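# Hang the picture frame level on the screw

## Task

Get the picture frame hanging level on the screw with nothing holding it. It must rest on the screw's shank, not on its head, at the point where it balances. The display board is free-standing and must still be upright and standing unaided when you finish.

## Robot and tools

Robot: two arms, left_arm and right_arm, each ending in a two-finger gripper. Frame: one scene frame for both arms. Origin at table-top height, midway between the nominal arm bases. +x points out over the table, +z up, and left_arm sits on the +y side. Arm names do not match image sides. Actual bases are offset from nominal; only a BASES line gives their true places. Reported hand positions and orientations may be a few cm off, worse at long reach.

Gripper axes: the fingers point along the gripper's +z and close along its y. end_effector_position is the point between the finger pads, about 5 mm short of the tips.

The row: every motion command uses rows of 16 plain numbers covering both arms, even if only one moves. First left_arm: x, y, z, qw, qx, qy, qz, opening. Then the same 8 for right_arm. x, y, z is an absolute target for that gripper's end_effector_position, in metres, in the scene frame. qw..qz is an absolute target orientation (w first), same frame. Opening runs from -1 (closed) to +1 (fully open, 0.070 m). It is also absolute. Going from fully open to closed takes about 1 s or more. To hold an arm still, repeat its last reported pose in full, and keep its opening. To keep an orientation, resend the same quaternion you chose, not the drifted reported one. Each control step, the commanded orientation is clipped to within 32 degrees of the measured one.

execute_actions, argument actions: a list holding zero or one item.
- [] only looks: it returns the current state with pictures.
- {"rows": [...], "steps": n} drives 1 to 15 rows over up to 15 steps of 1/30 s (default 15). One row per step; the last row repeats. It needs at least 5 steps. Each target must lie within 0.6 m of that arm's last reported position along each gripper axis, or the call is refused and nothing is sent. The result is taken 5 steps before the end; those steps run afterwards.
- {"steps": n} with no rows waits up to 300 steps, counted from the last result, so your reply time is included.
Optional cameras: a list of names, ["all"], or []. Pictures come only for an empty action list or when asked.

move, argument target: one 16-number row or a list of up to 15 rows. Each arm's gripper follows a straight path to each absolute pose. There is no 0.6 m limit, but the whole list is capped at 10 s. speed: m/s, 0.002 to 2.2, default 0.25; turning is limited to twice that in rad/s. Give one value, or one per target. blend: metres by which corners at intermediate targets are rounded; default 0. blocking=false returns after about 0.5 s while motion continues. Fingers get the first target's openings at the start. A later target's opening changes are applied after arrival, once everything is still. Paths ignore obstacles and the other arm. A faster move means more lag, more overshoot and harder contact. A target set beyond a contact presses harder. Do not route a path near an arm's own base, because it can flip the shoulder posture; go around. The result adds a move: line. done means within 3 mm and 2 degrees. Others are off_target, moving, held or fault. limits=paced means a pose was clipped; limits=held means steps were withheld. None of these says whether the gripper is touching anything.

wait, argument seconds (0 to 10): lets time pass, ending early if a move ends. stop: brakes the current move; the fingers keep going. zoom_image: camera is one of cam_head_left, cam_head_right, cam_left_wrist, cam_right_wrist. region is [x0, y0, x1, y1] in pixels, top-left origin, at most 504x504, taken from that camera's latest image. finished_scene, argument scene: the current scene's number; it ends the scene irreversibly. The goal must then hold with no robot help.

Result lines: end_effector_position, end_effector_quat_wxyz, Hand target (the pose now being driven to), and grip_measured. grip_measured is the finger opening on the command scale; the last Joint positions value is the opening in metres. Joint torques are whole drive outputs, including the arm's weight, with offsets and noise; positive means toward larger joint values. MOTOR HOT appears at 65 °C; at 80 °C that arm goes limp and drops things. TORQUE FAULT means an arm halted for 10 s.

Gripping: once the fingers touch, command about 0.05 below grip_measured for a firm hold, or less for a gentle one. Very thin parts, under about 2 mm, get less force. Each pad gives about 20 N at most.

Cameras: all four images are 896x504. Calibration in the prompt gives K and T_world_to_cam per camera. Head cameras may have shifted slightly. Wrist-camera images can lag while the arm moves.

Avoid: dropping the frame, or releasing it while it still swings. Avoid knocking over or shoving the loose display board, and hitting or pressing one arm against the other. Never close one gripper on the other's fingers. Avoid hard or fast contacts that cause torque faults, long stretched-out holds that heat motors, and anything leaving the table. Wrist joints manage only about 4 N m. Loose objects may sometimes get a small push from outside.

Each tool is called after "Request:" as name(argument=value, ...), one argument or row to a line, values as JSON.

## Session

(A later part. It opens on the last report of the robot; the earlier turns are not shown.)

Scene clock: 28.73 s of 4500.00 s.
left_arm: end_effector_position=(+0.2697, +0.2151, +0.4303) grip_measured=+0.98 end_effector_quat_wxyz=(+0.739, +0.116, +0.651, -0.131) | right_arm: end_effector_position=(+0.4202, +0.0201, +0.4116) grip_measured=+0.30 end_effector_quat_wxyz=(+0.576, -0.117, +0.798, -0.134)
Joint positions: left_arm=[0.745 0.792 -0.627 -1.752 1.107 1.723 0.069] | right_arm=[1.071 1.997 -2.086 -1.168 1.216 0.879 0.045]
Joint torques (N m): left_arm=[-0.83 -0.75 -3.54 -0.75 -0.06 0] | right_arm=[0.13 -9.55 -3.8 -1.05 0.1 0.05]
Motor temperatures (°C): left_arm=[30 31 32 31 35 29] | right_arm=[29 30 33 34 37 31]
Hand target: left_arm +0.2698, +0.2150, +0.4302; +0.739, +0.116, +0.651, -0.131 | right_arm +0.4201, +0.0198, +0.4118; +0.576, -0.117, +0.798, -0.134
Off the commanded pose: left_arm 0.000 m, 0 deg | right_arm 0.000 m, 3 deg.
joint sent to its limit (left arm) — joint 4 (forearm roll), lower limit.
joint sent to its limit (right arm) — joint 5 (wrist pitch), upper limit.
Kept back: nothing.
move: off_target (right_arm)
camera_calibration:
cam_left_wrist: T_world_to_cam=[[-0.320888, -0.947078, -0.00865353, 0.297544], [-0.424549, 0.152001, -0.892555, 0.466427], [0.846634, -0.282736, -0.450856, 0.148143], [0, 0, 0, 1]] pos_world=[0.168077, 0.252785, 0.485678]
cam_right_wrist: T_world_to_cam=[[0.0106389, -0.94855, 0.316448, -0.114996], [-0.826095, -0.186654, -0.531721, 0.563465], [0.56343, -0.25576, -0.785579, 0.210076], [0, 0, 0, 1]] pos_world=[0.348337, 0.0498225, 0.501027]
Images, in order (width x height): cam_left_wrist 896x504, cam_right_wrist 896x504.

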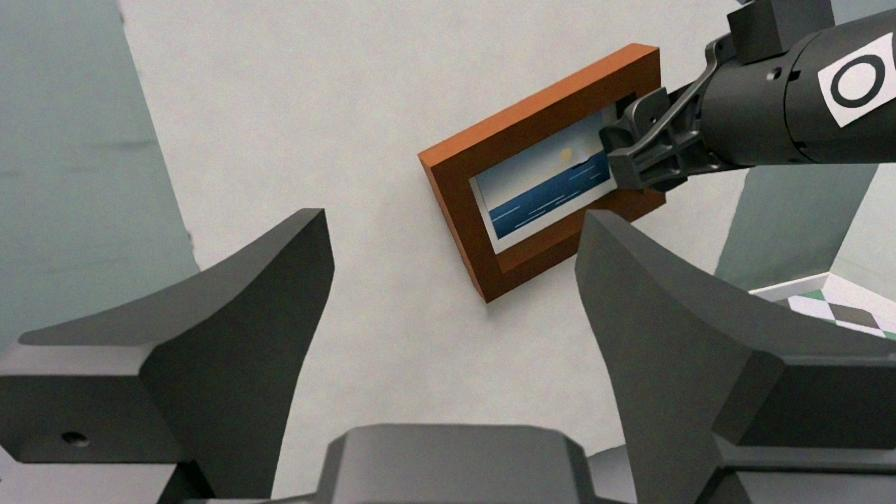

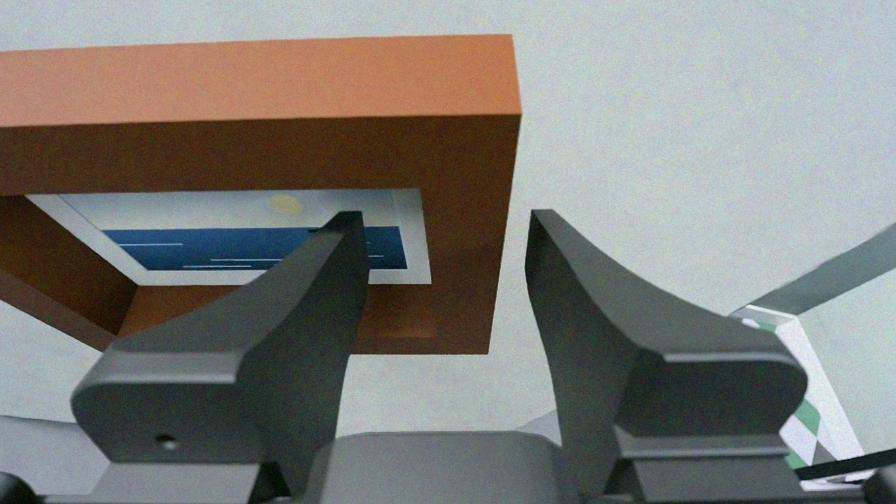

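Request:
move(
  target=[
    [0.2698,0.2150,0.4302,0.739,0.116,0.651,-0.131,1, 0.431,0.016,0.4085,0.564,-0.1045,0.8055,-0.1493,0.3],
  ],
  cameras=["cam_left_wrist","cam_right_wrist"],
  speed=0.04,
)

Request:
zoom_image(
  camera="cam_left_wrist",
  region=[560, 20, 760, 220],
)

Scene clock: 30.00 s of 4500.00 s.
left_arm: end_effector_position=(+0.2697, +0.2151, +0.4303) grip_measured=+0.98 end_effector_quat_wxyz=(+0.739, +0.116, +0.651, -0.131) | right_arm: end_effector_position=(+0.4312, +0.0157, +0.4084) grip_measured=+0.30 end_effector_quat_wxyz=(+0.571, -0.112, +0.801, -0.140)
Joint positions: left_arm=[0.745 0.792 -0.627 -1.752 1.107 1.723 0.069] | right_arm=[1.045 2.024 -2.123 -1.155 1.216 0.858 0.045]
Joint torques (N m): left_arm=[-0.62 -0.94 -3.43 -0.76 0.01 0] | right_arm=[0.3 -8.54 -4.21 -0.99 0.09 0.01]
Motor temperatures (°C): left_arm=[30 31 32 31 35 29] | right_arm=[29 30 33 34 37 31]
Hand target: left_arm +0.2698, +0.2150, +0.4302; +0.739, +0.116, +0.651, -0.131 | right_arm +0.4311, +0.0158, +0.4083; +0.571, -0.112, +0.801, -0.140
Off the commanded pose: left_arm 0.000 m, 0 deg | right_arm 0.000 m, 2 deg.
joint sent to its limit (left arm) — joint 4 (forearm roll), lower limit.
joint sent to its limit (right arm) — joint 5 (wrist pitch), upper limit.
Kept back: nothing.
move: done
camera_calibration:
cam_left_wrist: T_world_to_cam=[[-0.320888, -0.947078, -0.00865353, 0.297544], [-0.424549, 0.152001, -0.892555, 0.466427], [0.846634, -0.282736, -0.450856, 0.148143], [0, 0, 0, 1]] pos_world=[0.168077, 0.252785, 0.485678]
cam_right_wrist: T_world_to_cam=[[-0.00342726, -0.947161, 0.320739, -0.113963], [-0.833294, -0.174608, -0.524531, 0.569954], [0.552819, -0.269068, -0.788666, 0.206315], [0, 0, 0, 1]] pos_world=[0.360494, 0.04709, 0.498224]
Images, in order (width x height): cam_left_wrist 896x504, cam_right_wrist 896x504.

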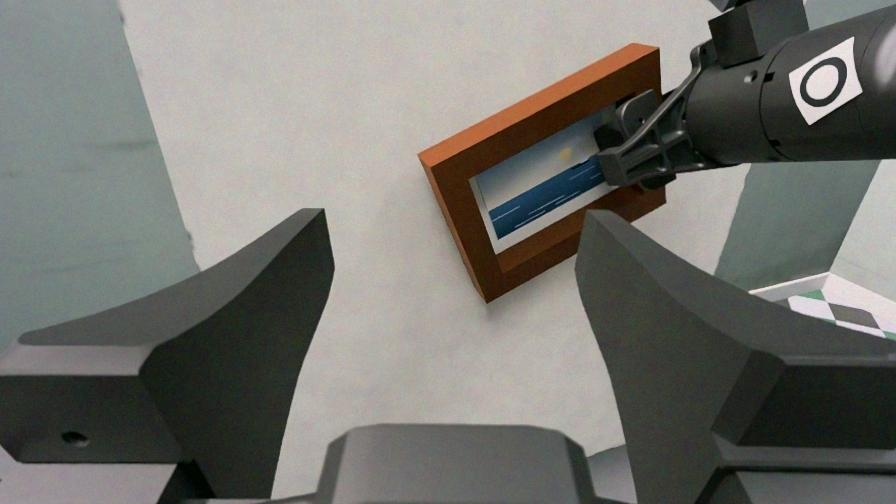

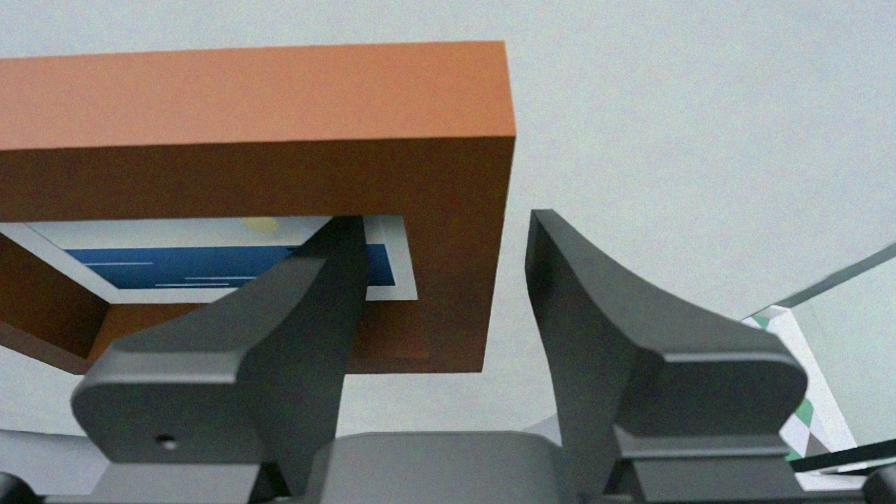

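Scaled by 2.520 from the camera's 896x504 image, which has a finer 1280x720 frame.

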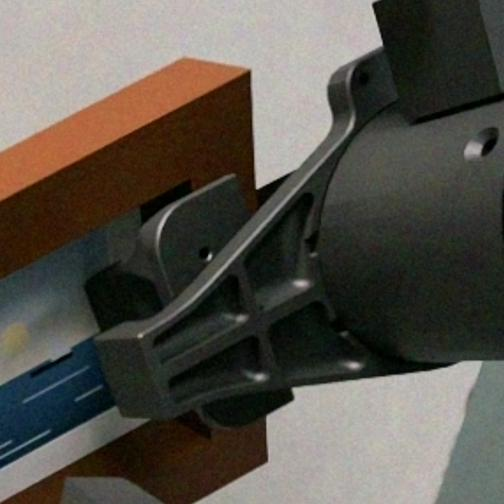

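Request:
move(
  target=[
    [0.2698,0.2150,0.4302,0.739,0.116,0.651,-0.131,1, 0.437,0.0135,0.4005,0.564,-0.1045,0.8055,-0.1493,0.3],
  ],
  cameras=["cam_left_wrist","cam_right_wrist"],
  speed=0.04,
)

Request:
zoom_image(
  camera="cam_left_wrist",
  region=[560, 20, 760, 220],
)

Scene clock: 30.93 s of 4500.00 s.
left_arm: end_effector_position=(+0.2697, +0.2151, +0.4303) grip_measured=+0.98 end_effector_quat_wxyz=(+0.739, +0.116, +0.651, -0.131) | right_arm: end_effector_position=(+0.4354, +0.0145, +0.4022) grip_measured=+0.30 end_effector_quat_wxyz=(+0.568, -0.108, +0.803, -0.144)
Joint positions: left_arm=[0.745 0.792 -0.627 -1.752 1.107 1.723 0.069] | right_arm=[1.036 2.036 -2.123 -1.154 1.216 0.867 0.046]
Joint torques (N m): left_arm=[-0.57 -0.98 -3.38 -0.78 0.01 -0.01] | right_arm=[-9.53 -3.47 -2.32 -1.06 0.32 0.14]
Motor temperatures (°C): left_arm=[30 31 32 31 35 29] | right_arm=[29 30 33 34 37 31]
Hand target: left_arm +0.2698, +0.2150, +0.4302; +0.739, +0.116, +0.651, -0.131 | right_arm +0.4371, +0.0134, +0.4004; +0.567, -0.107, +0.804, -0.146
Off the commanded pose: left_arm 0.000 m, 0 deg | right_arm 0.003 m, 1 deg.
joint sent to its limit (left arm) — joint 4 (forearm roll), lower limit.
joint sent to its limit (right arm) — joint 5 (wrist pitch), upper limit.
Kept back: nothing.
move: done
camera_calibration:
cam_left_wrist: T_world_to_cam=[[-0.320888, -0.947078, -0.00865353, 0.297544], [-0.424549, 0.152001, -0.892555, 0.466427], [0.846634, -0.282736, -0.450856, 0.148143], [0, 0, 0, 1]] pos_world=[0.168077, 0.252785, 0.485678]
cam_right_wrist: T_world_to_cam=[[-0.0123903, -0.946832, 0.321488, -0.109488], [-0.838527, -0.165309, -0.519178, 0.570002], [0.54472, -0.276009, -0.791896, 0.203672], [0, 0, 0, 1]] pos_world=[0.365662, 0.0467754, 0.492418]
Images, in order (width x height): cam_left_wrist 896x504, cam_right_wrist 896x504.

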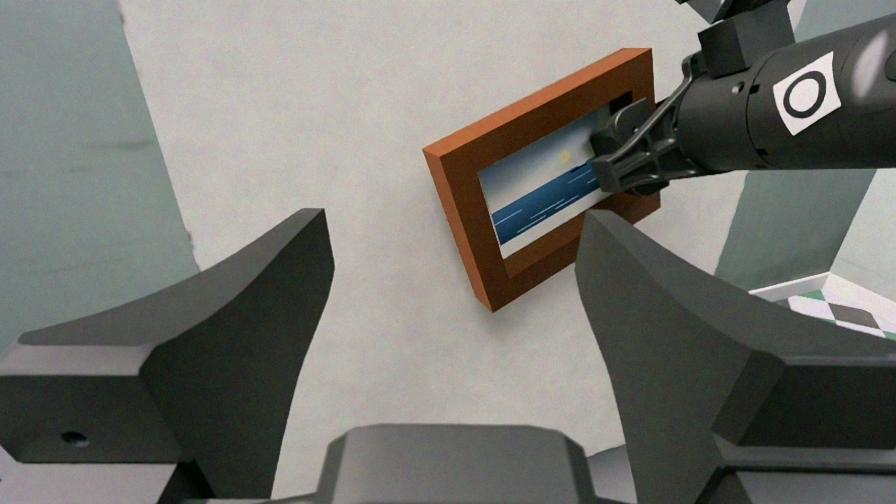

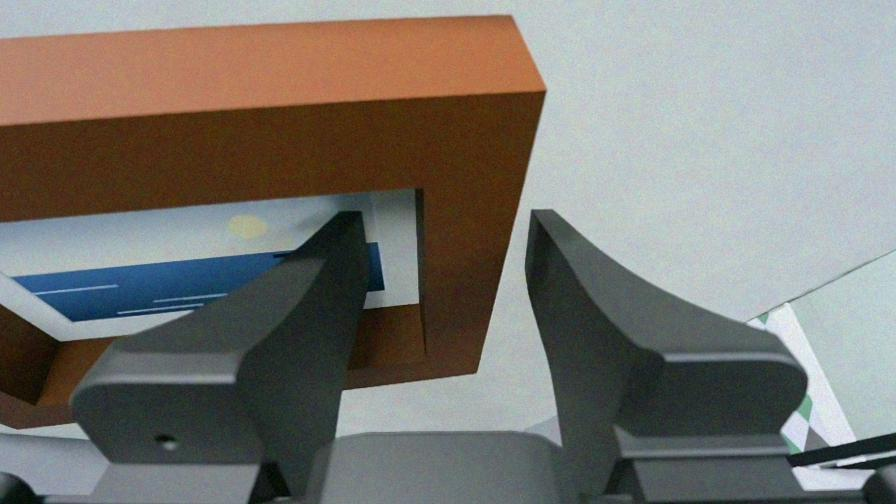

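Scaled by 2.520 from the camera's 896x504 image, which has a finer 1280x720 frame.

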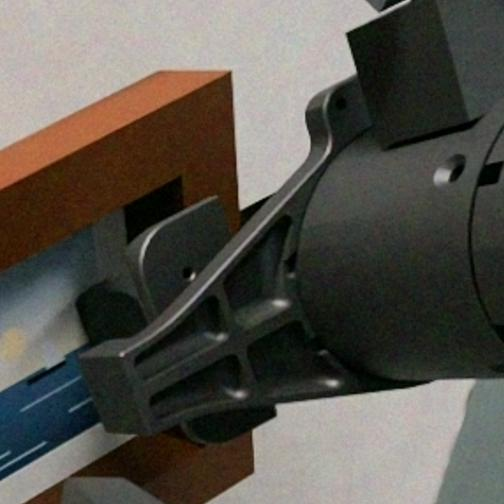

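Request:
move(
  target=[
    [0.2698,0.2150,0.4302,0.739,0.116,0.651,-0.131,1, 0.4295,0.0145,0.4035,0.568,-0.108,0.803,-0.144,0.3],
  ],
  cameras=["cam_left_wrist","cam_right_wrist"],
  speed=0.04,
)

Scene clock: 31.97 s of 4500.00 s.
left_arm: end_effector_position=(+0.2697, +0.2151, +0.4303) grip_measured=+0.98 end_effector_quat_wxyz=(+0.739, +0.116, +0.651, -0.131) | right_arm: end_effector_position=(+0.4301, +0.0138, +0.4026) grip_measured=+0.30 end_effector_quat_wxyz=(+0.569, -0.109, +0.803, -0.143)
Joint positions: left_arm=[0.745 0.792 -0.627 -1.752 1.107 1.723 0.069] | right_arm=[1.046 2.015 -2.089 -1.162 1.216 0.882 0.045]
Joint torques (N m): left_arm=[-0.59 -1.03 -3.54 -0.77 0.01 -0.02] | right_arm=[0.71 -9.8 -4.5 -1.06 0.41 0.21]
Motor temperatures (°C): left_arm=[30 31 32 31 35 29] | right_arm=[29 30 33 34 37 31]
Hand target: left_arm +0.2698, +0.2150, +0.4302; +0.739, +0.116, +0.651, -0.131 | right_arm +0.4296, +0.0144, +0.4034; +0.569, -0.109, +0.802, -0.142
Off the commanded pose: left_arm 0.000 m, 0 deg | right_arm 0.001 m, 0 deg.
joint read past its limit (right arm) — joint 5 (wrist pitch), upper limit.
joint sent to its limit (left arm) — joint 4 (forearm roll), lower limit.
joint sent to its limit (right arm) — joint 5 (wrist pitch), upper limit.
Kept back: nothing.
move: done
camera_calibration:
cam_left_wrist: T_world_to_cam=[[-0.320888, -0.947078, -0.00865353, 0.297544], [-0.424549, 0.152001, -0.892555, 0.466427], [0.846634, -0.282736, -0.450856, 0.148143], [0, 0, 0, 1]] pos_world=[0.168077, 0.252785, 0.485678]
cam_right_wrist: T_world_to_cam=[[-0.0094702, -0.946336, 0.323045, -0.112254], [-0.837134, -0.169191, -0.520174, 0.565507], [0.546916, -0.275358, -0.790608, 0.205281], [0, 0, 0, 1]] pos_world=[0.36007, 0.0459744, 0.492722]
Images, in order (width x height): cam_left_wrist 896x504, cam_right_wrist 896x504.

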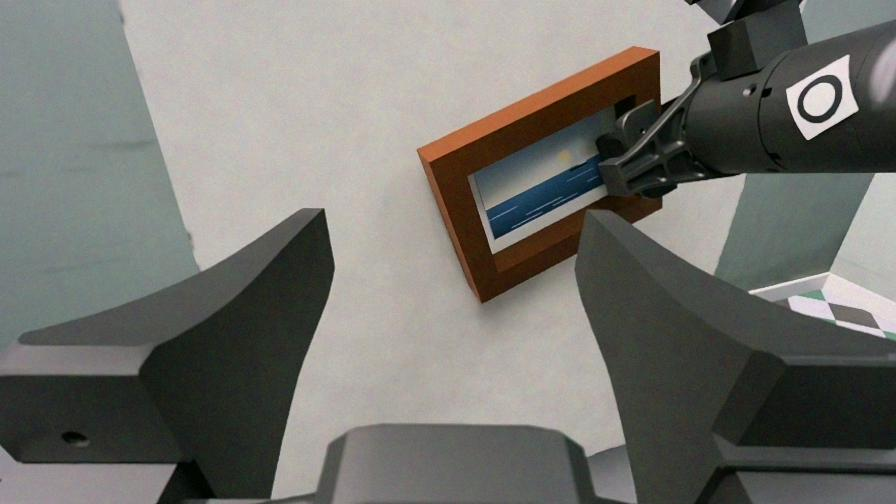

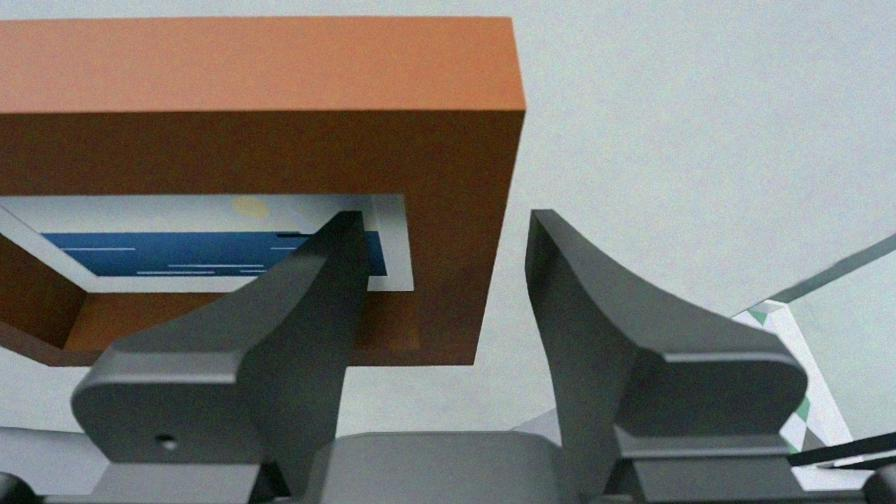

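Request:
move(
  target=[
    [0.2698,0.2150,0.4302,0.739,0.116,0.651,-0.131,1, 0.4297,0.0113,0.4028,0.569,-0.109,0.803,-0.143,0.05],
  ],
  cameras=[],
  speed=0.04,
)

Request:
move(
  target=[
    [0.2698,0.2150,0.4302,0.739,0.116,0.651,-0.131,1, 0.4297,0.0113,0.4028,0.569,-0.109,0.803,-0.143,-0.12],
  ],
  cameras=["cam_left_wrist","cam_right_wrist"],
  speed=0.04,
)

Scene clock: 34.30 s of 4500.00 s.
left_arm: end_effector_position=(+0.2697, +0.2151, +0.4303) grip_measured=+0.98 end_effector_quat_wxyz=(+0.739, +0.116, +0.651, -0.131) | right_arm: end_effector_position=(+0.4296, +0.0115, +0.4025) grip_measured=+0.05 end_effector_quat_wxyz=(+0.568, -0.109, +0.803, -0.143)
Joint positions: left_arm=[0.745 0.792 -0.627 -1.752 1.107 1.723 0.069] | right_arm=[1.044 2.004 -2.071 -1.163 1.212 0.888 0.037]
Joint torques (N m): left_arm=[-0.56 -1.41 -3.35 -0.83 0.05 -0.02] | right_arm=[-0.43 -9.59 -3.55 -1.17 -0.37 0.28]
Motor temperatures (°C): left_arm=[30 31 32 32 35 29] | right_arm=[29 30 33 34 37 31]
Hand target: left_arm +0.2698, +0.2150, +0.4302; +0.739, +0.116, +0.651, -0.131 | right_arm +0.4297, +0.0113, +0.4028; +0.569, -0.109, +0.803, -0.143
Off the commanded pose: left_arm 0.000 m, 0 deg | right_arm 0.000 m, 0 deg.
joint sent to its limit (left arm) — joint 4 (forearm roll), lower limit.
Kept back: nothing.
move: done
No camera images: "cameras" was empty.

Scene clock: 34.80 s of 4500.00 s.
left_arm: end_effector_position=(+0.2697, +0.2151, +0.4303) grip_measured=+0.98 end_effector_quat_wxyz=(+0.739, +0.116, +0.651, -0.131) | right_arm: end_effector_position=(+0.4296, +0.0115, +0.4025) grip_measured=-0.12 end_effector_quat_wxyz=(+0.568, -0.109, +0.803, -0.143)
Joint positions: left_arm=[0.745 0.792 -0.627 -1.752 1.107 1.723 0.069] | right_arm=[1.044 2.004 -2.071 -1.163 1.212 0.888 0.031]
Joint torques (N m): left_arm=[-0.58 -1.53 -3.55 -0.81 0.04 -0.03] | right_arm=[-0.46 -9.39 -3.55 -1.17 -0.36 0.29]
Motor temperatures (°C): left_arm=[30 31 32 32 35 29] | right_arm=[29 30 33 34 37 31]
Hand target: left_arm +0.2698, +0.2150, +0.4302; +0.739, +0.116, +0.651, -0.131 | right_arm +0.4297, +0.0113, +0.4028; +0.569, -0.109, +0.803, -0.143
Off the commanded pose: left_arm 0.000 m, 0 deg | right_arm 0.000 m, 0 deg.
joint sent to its limit (left arm) — joint 4 (forearm roll), lower limit.
Kept back: nothing.
move: done
camera_calibration:
cam_left_wrist: T_world_to_cam=[[-0.320888, -0.947078, -0.00865353, 0.297544], [-0.424549, 0.152001, -0.892555, 0.466427], [0.846634, -0.282736, -0.450856, 0.148143], [0, 0, 0, 1]] pos_world=[0.168077, 0.252785, 0.485678]
cam_right_wrist: T_world_to_cam=[[-0.00968395, -0.946533, 0.322462, -0.114123], [-0.837599, -0.168467, -0.51966, 0.564594], [0.5462, -0.275126, -0.791184, 0.205292], [0, 0, 0, 1]] pos_world=[0.359668, 0.0435757, 0.49262]
Images, in order (width x height): cam_left_wrist 896x504, cam_right_wrist 896x504.

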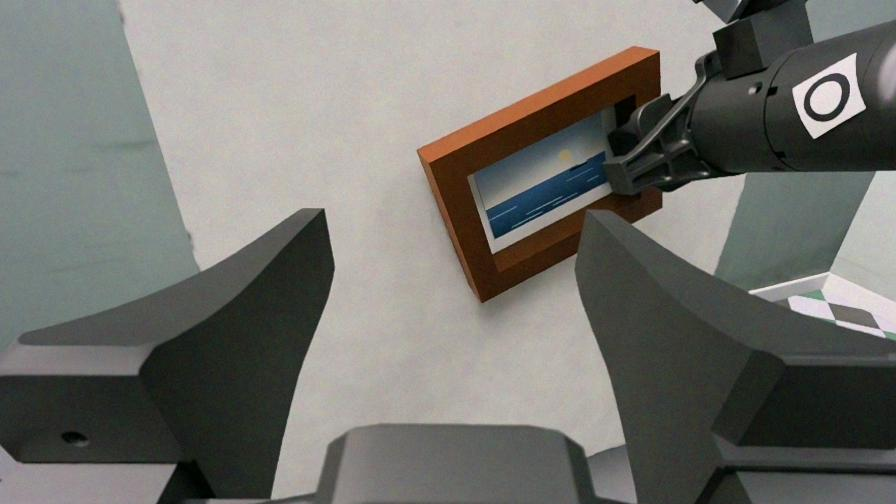

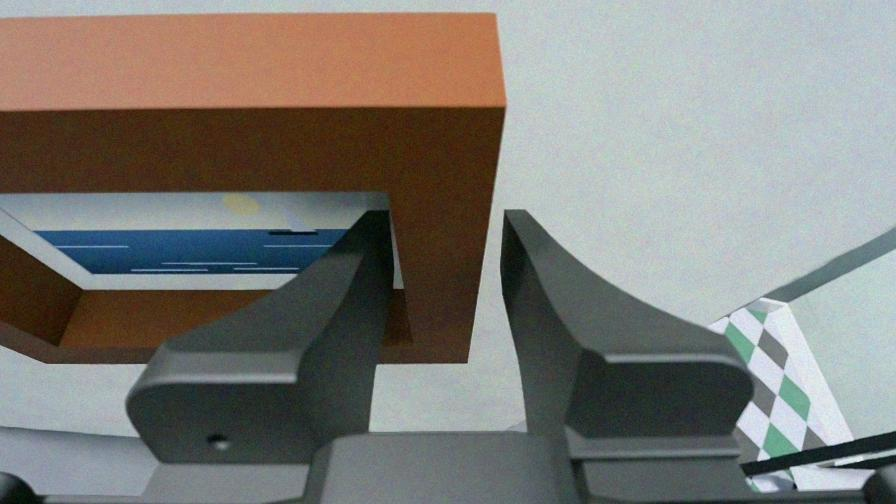

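Request:
move(
  target=[
    [0.2698,0.2150,0.4302,0.739,0.116,0.651,-0.131,1, 0.4297,0.0125,0.4028,0.569,-0.109,0.803,-0.143,-0.24],
  ],
  cameras=[],
  speed=0.04,
)

Request:
move(
  target=[
    [0.2698,0.2150,0.4302,0.739,0.116,0.651,-0.131,1, 0.4297,0.0125,0.4028,0.569,-0.109,0.803,-0.143,-0.34],
  ],
  cameras=["cam_left_wrist","cam_right_wrist"],
  speed=0.04,
)

Scene clock: 35.77 s of 4500.00 s.
left_arm: end_effector_position=(+0.2697, +0.2151, +0.4303) grip_measured=+0.98 end_effector_quat_wxyz=(+0.739, +0.116, +0.651, -0.131) | right_arm: end_effector_position=(+0.4298, +0.0123, +0.4029) grip_measured=-0.24 end_effector_quat_wxyz=(+0.569, -0.109, +0.803, -0.143)
Joint positions: left_arm=[0.745 0.792 -0.627 -1.752 1.107 1.723 0.069] | right_arm=[1.045 2.008 -2.079 -1.163 1.214 0.887 0.027]
Joint torques (N m): left_arm=[-0.44 -1.63 -3.29 -0.86 0.06 -0.03] | right_arm=[0.7 -7.94 -4.51 -0.95 -0.12 -0.09]
Motor temperatures (°C): left_arm=[30 31 32 32 34 29] | right_arm=[29 31 33 34 37 31]
Hand target: left_arm +0.2698, +0.2150, +0.4302; +0.739, +0.116, +0.651, -0.131 | right_arm +0.4297, +0.0125, +0.4028; +0.569, -0.109, +0.803, -0.143
Off the commanded pose: left_arm 0.000 m, 0 deg | right_arm 0.000 m, 0 deg.
joint sent to its limit (left arm) — joint 4 (forearm roll), lower limit.
Kept back: nothing.
move: done
No camera images: "cameras" was empty.

Scene clock: 36.27 s of 4500.00 s.
left_arm: end_effector_position=(+0.2697, +0.2151, +0.4303) grip_measured=+0.98 end_effector_quat_wxyz=(+0.739, +0.116, +0.651, -0.131) | right_arm: end_effector_position=(+0.4298, +0.0123, +0.4029) grip_measured=-0.34 end_effector_quat_wxyz=(+0.569, -0.109, +0.803, -0.143)
Joint positions: left_arm=[0.745 0.792 -0.627 -1.752 1.107 1.723 0.069] | right_arm=[1.045 2.008 -2.079 -1.163 1.214 0.887 0.023]
Joint torques (N m): left_arm=[-0.54 -1.69 -3.36 -0.87 0.07 -0.05] | right_arm=[0.7 -7.95 -4.52 -0.95 -0.13 -0.08]
Motor temperatures (°C): left_arm=[30 31 32 32 34 29] | right_arm=[29 31 33 34 37 31]
Hand target: left_arm +0.2698, +0.2150, +0.4302; +0.739, +0.116, +0.651, -0.131 | right_arm +0.4297, +0.0125, +0.4028; +0.569, -0.109, +0.803, -0.143
Off the commanded pose: left_arm 0.000 m, 0 deg | right_arm 0.000 m, 0 deg.
joint sent to its limit (left arm) — joint 4 (forearm roll), lower limit.
Kept back: nothing.
move: done
camera_calibration:
cam_left_wrist: T_world_to_cam=[[-0.320888, -0.947078, -0.00865353, 0.297544], [-0.424549, 0.152001, -0.892555, 0.466427], [0.846634, -0.282736, -0.450856, 0.148143], [0, 0, 0, 1]] pos_world=[0.168077, 0.252785, 0.485678]
cam_right_wrist: T_world_to_cam=[[-0.0102815, -0.946754, 0.321795, -0.112938], [-0.837039, -0.167907, -0.520743, 0.565331], [0.547047, -0.274709, -0.790743, 0.205232], [0, 0, 0, 1]] pos_world=[0.359771, 0.0443774, 0.493021]
Images, in order (width x height): cam_left_wrist 896x504, cam_right_wrist 896x504.

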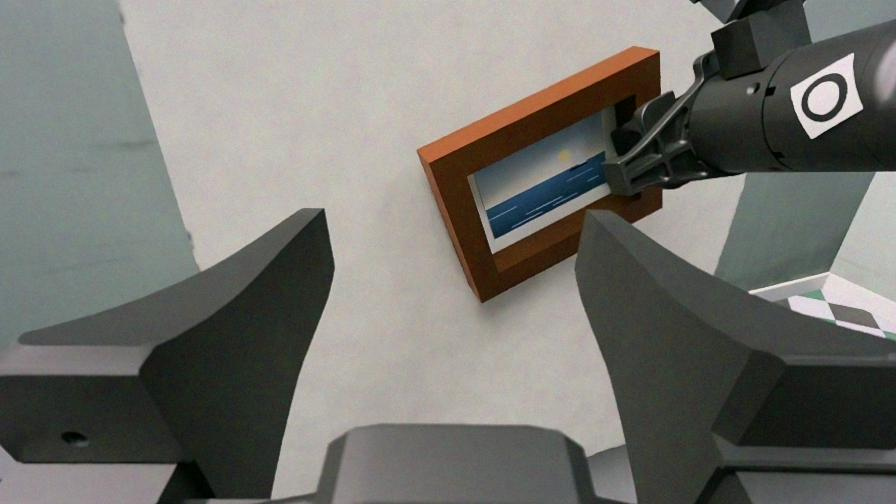

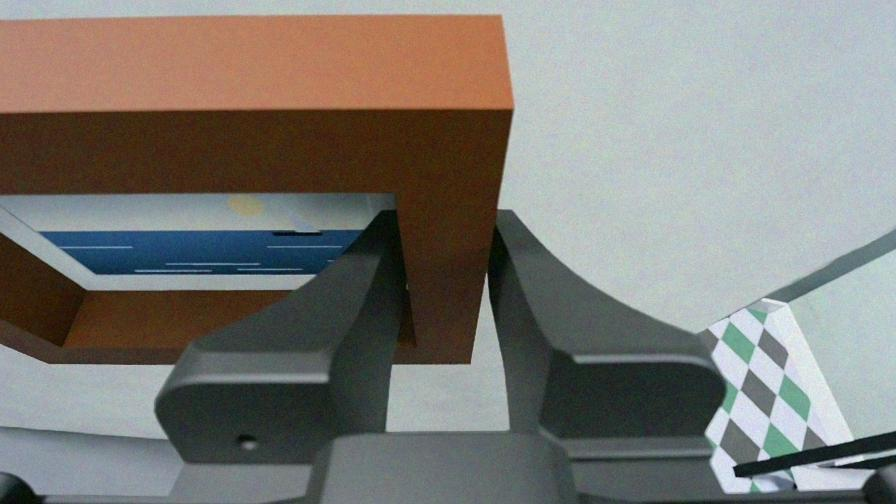

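Close further and grip.

Request:
move(
  target=[
    [0.2698,0.2150,0.4302,0.739,0.116,0.651,-0.131,1, 0.4297,0.0125,0.4028,0.569,-0.109,0.803,-0.143,-0.42],
  ],
  cameras=[],
  speed=0.04,
)

Request:
move(
  target=[
    [0.2698,0.2150,0.4302,0.739,0.116,0.651,-0.131,1, 0.4297,0.0125,0.4028,0.569,-0.109,0.803,-0.143,-0.50],
  ],
  cameras=["cam_left_wrist","cam_right_wrist"],
  speed=0.04,
)

Scene clock: 37.00 s of 4500.00 s.
left_arm: end_effector_position=(+0.2697, +0.2151, +0.4303) grip_measured=+0.98 end_effector_quat_wxyz=(+0.739, +0.116, +0.651, -0.131) | right_arm: end_effector_position=(+0.4298, +0.0123, +0.4029) grip_measured=-0.42 end_effector_quat_wxyz=(+0.569, -0.109, +0.803, -0.143)
Joint positions: left_arm=[0.745 0.792 -0.627 -1.752 1.107 1.723 0.069] | right_arm=[1.045 2.008 -2.079 -1.163 1.214 0.887 0.02]
Joint torques (N m): left_arm=[-0.58 -1.77 -3.53 -0.87 0.12 -0.05] | right_arm=[0.69 -7.98 -4.55 -0.96 -0.12 -0.08]
Motor temperatures (°C): left_arm=[30 31 32 32 34 29] | right_arm=[29 31 33 34 37 31]
Hand target: left_arm +0.2698, +0.2150, +0.4302; +0.739, +0.116, +0.651, -0.131 | right_arm +0.4297, +0.0125, +0.4028; +0.569, -0.109, +0.803, -0.143
Off the commanded pose: left_arm 0.000 m, 0 deg | right_arm 0.000 m, 0 deg.
joint sent to its limit (left arm) — joint 4 (forearm roll), lower limit.
Kept back: nothing.
move: done
No camera images: "cameras" was empty.

Scene clock: 37.50 s of 4500.00 s.
left_arm: end_effector_position=(+0.2697, +0.2151, +0.4303) grip_measured=+0.98 end_effector_quat_wxyz=(+0.739, +0.116, +0.651, -0.131) | right_arm: end_effector_position=(+0.4298, +0.0123, +0.4034) grip_measured=-0.45 end_effector_quat_wxyz=(+0.569, -0.108, +0.802, -0.143)
Joint positions: left_arm=[0.745 0.792 -0.627 -1.752 1.107 1.723 0.069] | right_arm=[1.045 2.008 -2.08 -1.163 1.214 0.887 0.019]
Joint torques (N m): left_arm=[-0.53 -1.63 -3.35 -0.87 0.08 -0.03] | right_arm=[0.37 -8 -3.13 -0.72 -0.09 -0.09]
Motor temperatures (°C): left_arm=[30 31 32 32 34 29] | right_arm=[29 31 33 34 37 31]
Hand target: left_arm +0.2698, +0.2150, +0.4302; +0.739, +0.116, +0.651, -0.131 | right_arm +0.4297, +0.0125, +0.4028; +0.569, -0.109, +0.803, -0.143
Off the commanded pose: left_arm 0.000 m, 0 deg | right_arm 0.001 m, 0 deg.
joint sent to its limit (left arm) — joint 4 (forearm roll), lower limit.
Kept back: nothing.
move: done
camera_calibration:
cam_left_wrist: T_world_to_cam=[[-0.320888, -0.947078, -0.00865353, 0.297544], [-0.424549, 0.152001, -0.892555, 0.466427], [0.846634, -0.282736, -0.450856, 0.148143], [0, 0, 0, 1]] pos_world=[0.168077, 0.252785, 0.485678]
cam_right_wrist: T_world_to_cam=[[-0.0104772, -0.947122, 0.320702, -0.112533], [-0.836685, -0.167327, -0.521498, 0.56566], [0.547584, -0.27379, -0.79069, 0.205315], [0, 0, 0, 1]] pos_world=[0.359673, 0.0442808, 0.49342]
Images, in order (width x height): cam_left_wrist 896x504, cam_right_wrist 896x504.

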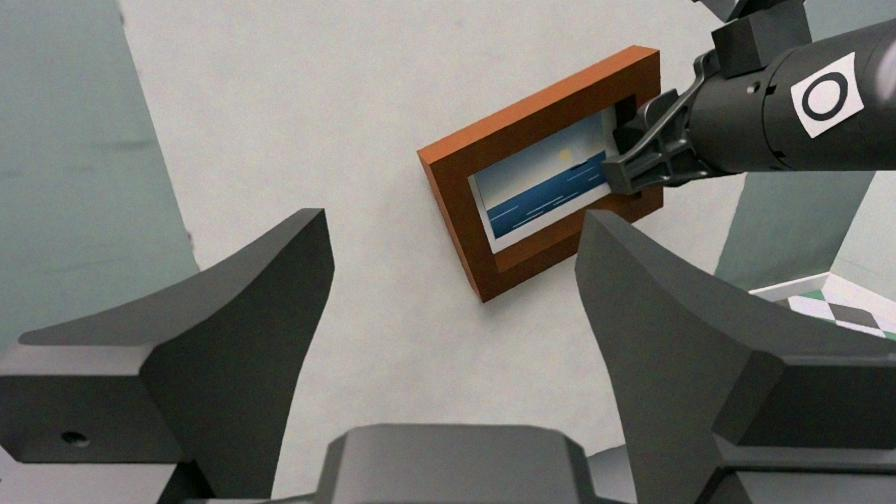

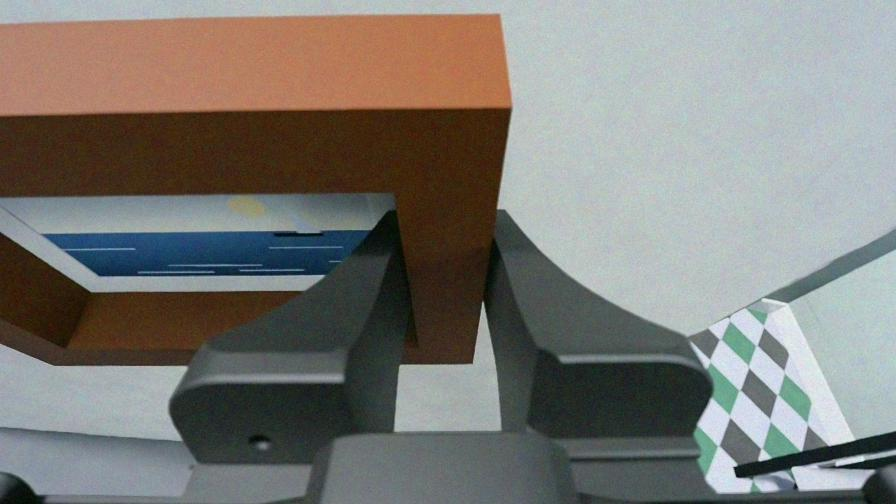

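Request:
move(
  target=[
    [0.2698,0.2150,0.4302,0.739,0.116,0.651,-0.131,1, 0.4297,0.0123,0.4045,0.569,-0.108,0.803,-0.143,-0.52],
    [0.2698,0.2150,0.4302,0.739,0.116,0.651,-0.131,1, 0.4297,0.0140,0.3955,0.5693,-0.0699,0.8131,-0.0998,-0.52],
  ],
  cameras=["cam_left_wrist","cam_right_wrist"],
  speed=0.03,
)

Scene clock: 41.10 s of 4500.00 s.
left_arm: end_effector_position=(+0.2697, +0.2151, +0.4303) grip_measured=+0.98 end_effector_quat_wxyz=(+0.739, +0.116, +0.651, -0.131) | right_arm: end_effector_position=(+0.4295, +0.0149, +0.3955) grip_measured=-0.45 end_effector_quat_wxyz=(+0.570, -0.071, +0.813, -0.099)
Joint positions: left_arm=[0.745 0.792 -0.627 -1.752 1.107 1.723 0.069] | right_arm=[1.039 1.994 -2.042 -1.141 1.183 1.009 0.019]
Joint torques (N m): left_arm=[-0.54 -1.86 -3.29 -0.91 0.11 -0.05] | right_arm=[-5.27 -11.81 -4.12 -1.75 0.78 0.58]
Motor temperatures (°C): left_arm=[30 31 32 32 34 29] | right_arm=[29 31 33 34 37 31]
Hand target: left_arm +0.2698, +0.2150, +0.4302; +0.739, +0.116, +0.651, -0.131 | right_arm +0.4297, +0.0140, +0.3955; +0.569, -0.070, +0.813, -0.100
Off the commanded pose: left_arm 0.000 m, 0 deg | right_arm 0.001 m, 0 deg.
joint sent to its limit (left arm) — joint 4 (forearm roll), lower limit.
Kept back: nothing.
move: done
camera_calibration:
cam_left_wrist: T_world_to_cam=[[-0.320888, -0.947078, -0.00865353, 0.297544], [-0.424549, 0.152001, -0.892555, 0.466427], [0.846634, -0.282736, -0.450856, 0.148143], [0, 0, 0, 1]] pos_world=[0.168077, 0.252785, 0.485678]
cam_right_wrist: T_world_to_cam=[[-0.0205584, -0.977629, 0.209331, -0.0587727], [-0.843472, -0.0954524, -0.528625, 0.566479], [0.53678, -0.187432, -0.82264, 0.216048], [0, 0, 0, 1]] pos_world=[0.360631, 0.0371083, 0.489488]
Images, in order (width x height): cam_left_wrist 896x504, cam_right_wrist 896x504.

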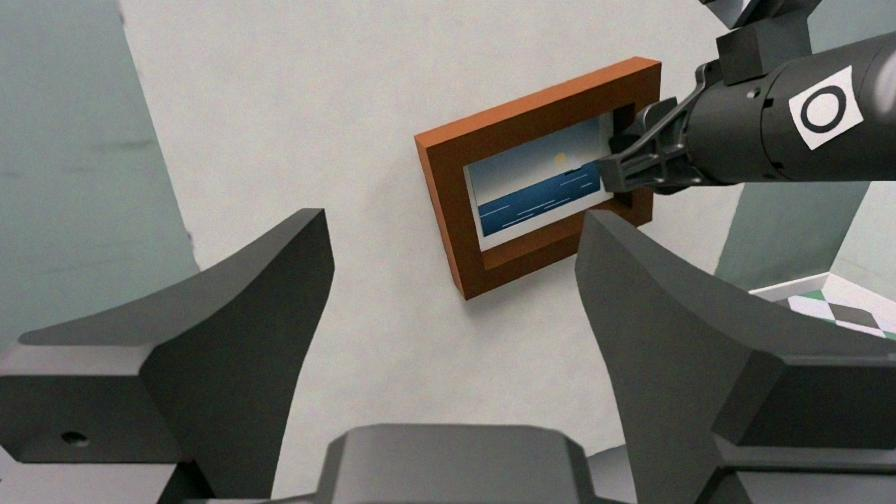

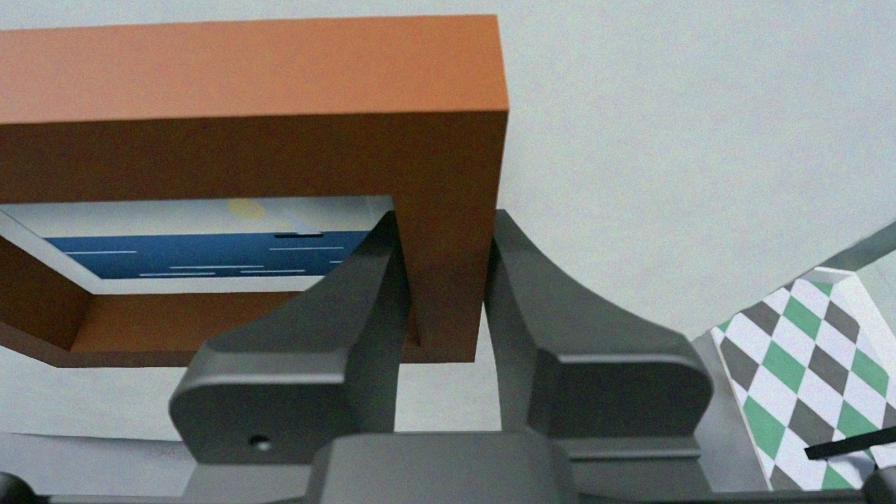

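Request:
move(
  target=[
    [0.2698,0.2150,0.4302,0.739,0.116,0.651,-0.131,1, 0.4295,0.0165,0.3878,0.5725,-0.0350,0.8177,-0.0500,-0.52],
  ],
  cameras=["cam_left_wrist","cam_right_wrist"],
  speed=0.03,
)

Scene clock: 43.60 s of 4500.00 s.
left_arm: end_effector_position=(+0.2697, +0.2151, +0.4303) grip_measured=+0.98 end_effector_quat_wxyz=(+0.739, +0.116, +0.651, -0.131) | right_arm: end_effector_position=(+0.4294, +0.0165, +0.3880) grip_measured=-0.45 end_effector_quat_wxyz=(+0.573, -0.035, +0.818, -0.050)
Joint positions: left_arm=[0.745 0.792 -0.627 -1.752 1.107 1.723 0.069] | right_arm=[1.03 1.961 -1.966 -1.134 1.122 1.154 0.019]
Joint torques (N m): left_arm=[-0.39 -1.76 -3.31 -0.91 0.13 -0.06] | right_arm=[-7.63 -10.92 -3.26 -1.33 1.82 0.57]
Motor temperatures (°C): left_arm=[30 31 32 32 34 29] | right_arm=[29 31 33 34 38 31]
Hand target: left_arm +0.2698, +0.2150, +0.4302; +0.739, +0.116, +0.651, -0.131 | right_arm +0.4295, +0.0165, +0.3878; +0.572, -0.035, +0.818, -0.050
Off the commanded pose: left_arm 0.000 m, 0 deg | right_arm 0.000 m, 0 deg.
joint sent to its limit (left arm) — joint 4 (forearm roll), lower limit.
Kept back: nothing.
move: done
camera_calibration:
cam_left_wrist: T_world_to_cam=[[-0.320888, -0.947078, -0.00865353, 0.297544], [-0.424549, 0.152001, -0.892555, 0.466427], [0.846634, -0.282736, -0.450856, 0.148143], [0, 0, 0, 1]] pos_world=[0.168077, 0.252785, 0.485678]
cam_right_wrist: T_world_to_cam=[[-0.0228312, -0.995796, 0.0887094, -0.00752823], [-0.84387, -0.0283829, -0.535797, 0.564369], [0.536062, -0.0870921, -0.839674, 0.215376], [0, 0, 0, 1]] pos_world=[0.360627, 0.0272795, 0.483901]
Images, in order (width x height): cam_left_wrist 896x504, cam_right_wrist 896x504.

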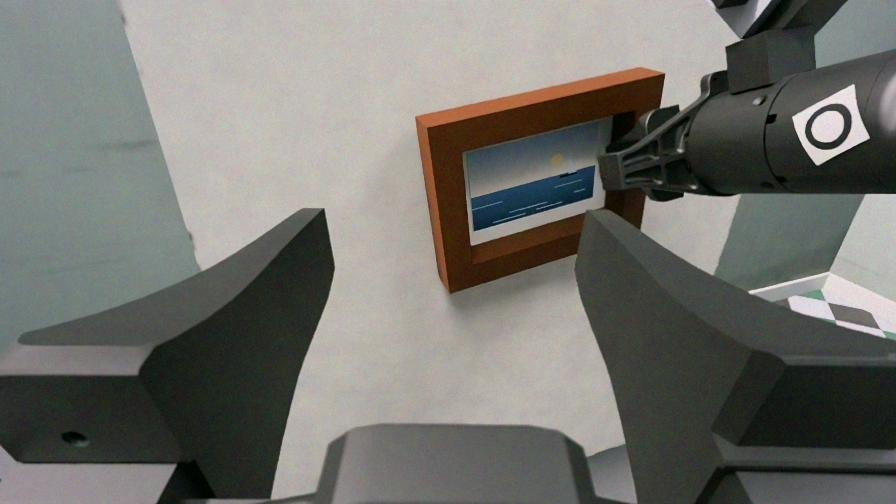

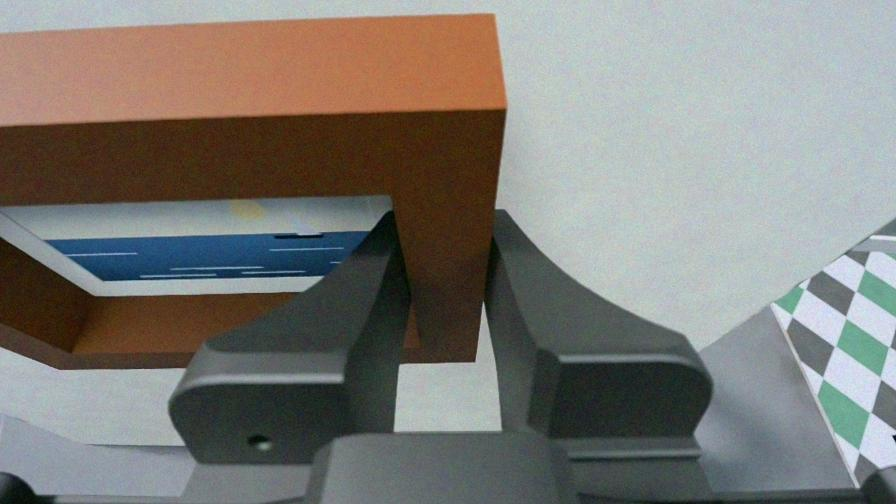

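Request:
move(
  target=[
    [0.2698,0.2150,0.4302,0.739,0.116,0.651,-0.131,1, 0.4285,0.0130,0.3835,0.5732,-0.0075,0.819,-0.0315,-0.52],
    [0.2698,0.2150,0.4302,0.739,0.116,0.651,-0.131,1, 0.4285,0.0092,0.3790,0.5735,0.0121,0.8191,-0.0085,-0.52],
  ],
  cameras=["all"],
  speed=0.03,
)

Scene clock: 47.43 s of 4500.00 s.
left_arm: end_effector_position=(+0.2697, +0.2151, +0.4303) grip_measured=+0.98 end_effector_quat_wxyz=(+0.739, +0.116, +0.651, -0.131) | right_arm: end_effector_position=(+0.4283, +0.0093, +0.3793) grip_measured=-0.43 end_effector_quat_wxyz=(+0.574, +0.012, +0.819, -0.008)
Joint positions: left_arm=[0.745 0.792 -0.627 -1.752 1.107 1.723 0.069] | right_arm=[1.018 1.914 -1.862 -1.151 1.073 1.33 0.02]
Joint torques (N m): left_arm=[-0.27 -1.51 -3.27 -0.97 0.19 -0.1] | right_arm=[-10.1 -8.08 -1.66 -0.32 2.88 0.49]
Motor temperatures (°C): left_arm=[30 31 32 32 34 29] | right_arm=[29 31 33 34 39 31]
Hand target: left_arm +0.2698, +0.2150, +0.4302; +0.739, +0.116, +0.651, -0.131 | right_arm +0.4285, +0.0092, +0.3790; +0.573, +0.012, +0.819, -0.008
Off the commanded pose: left_arm 0.000 m, 0 deg | right_arm 0.000 m, 0 deg.
joint sent to its limit (left arm) — joint 4 (forearm roll), lower limit.
Kept back: nothing.
move: done
camera_calibration:
cam_left_wrist: T_world_to_cam=[[-0.320888, -0.947078, -0.00865353, 0.297544], [-0.424549, 0.152001, -0.892555, 0.466427], [0.846634, -0.282736, -0.450856, 0.148143], [0, 0, 0, 1]] pos_world=[0.168077, 0.252785, 0.485678]
cam_right_wrist: T_world_to_cam=[[-0.0518856, -0.998076, -0.0339398, 0.0450182], [-0.842456, 0.0619947, -0.535187, 0.556922], [0.536262, 0.000824269, -0.844051, 0.208844], [0, 0, 0, 1]] pos_world=[0.359523, 0.0102332, 0.47586]

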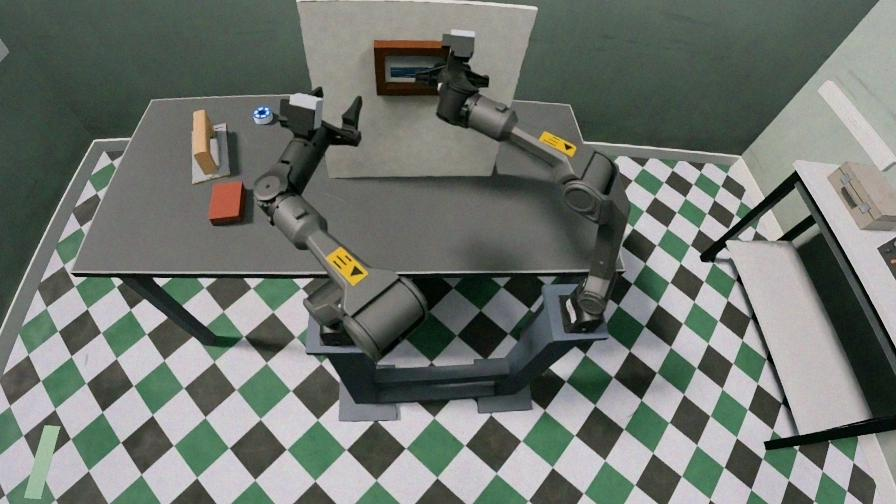

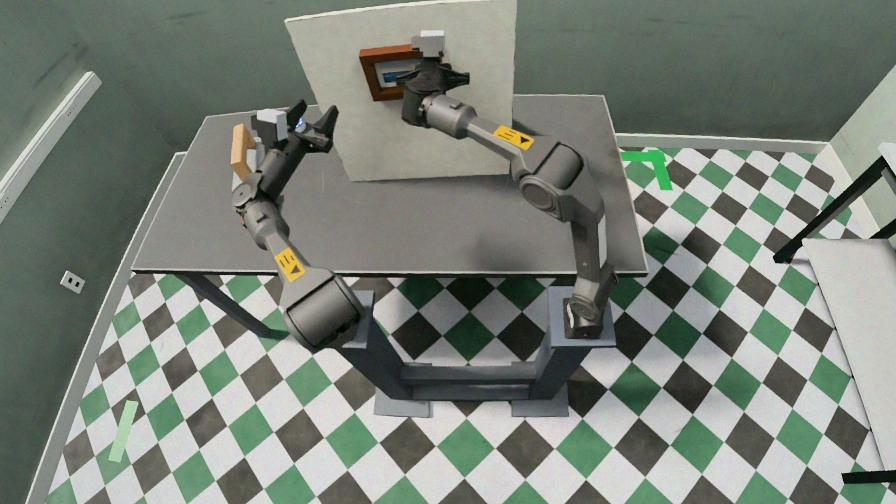

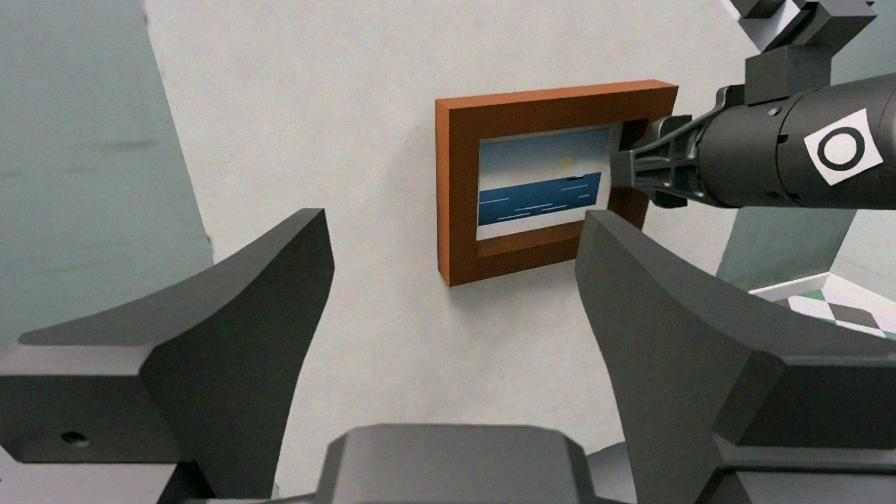

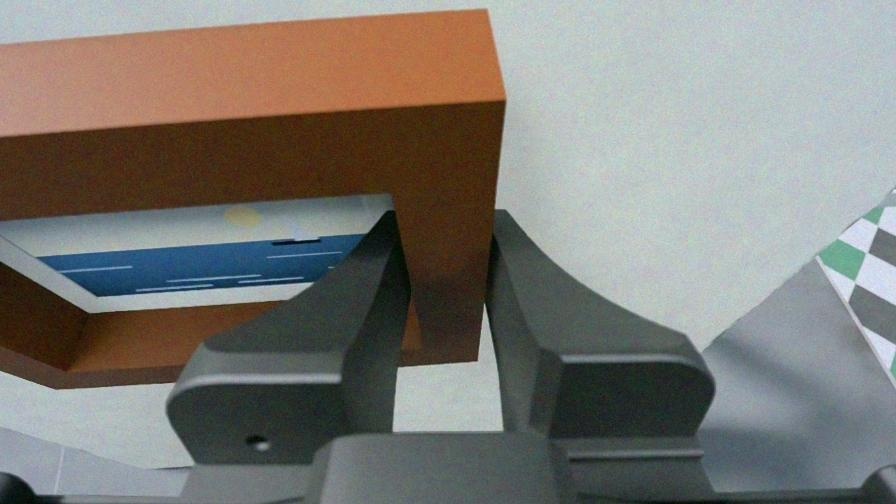

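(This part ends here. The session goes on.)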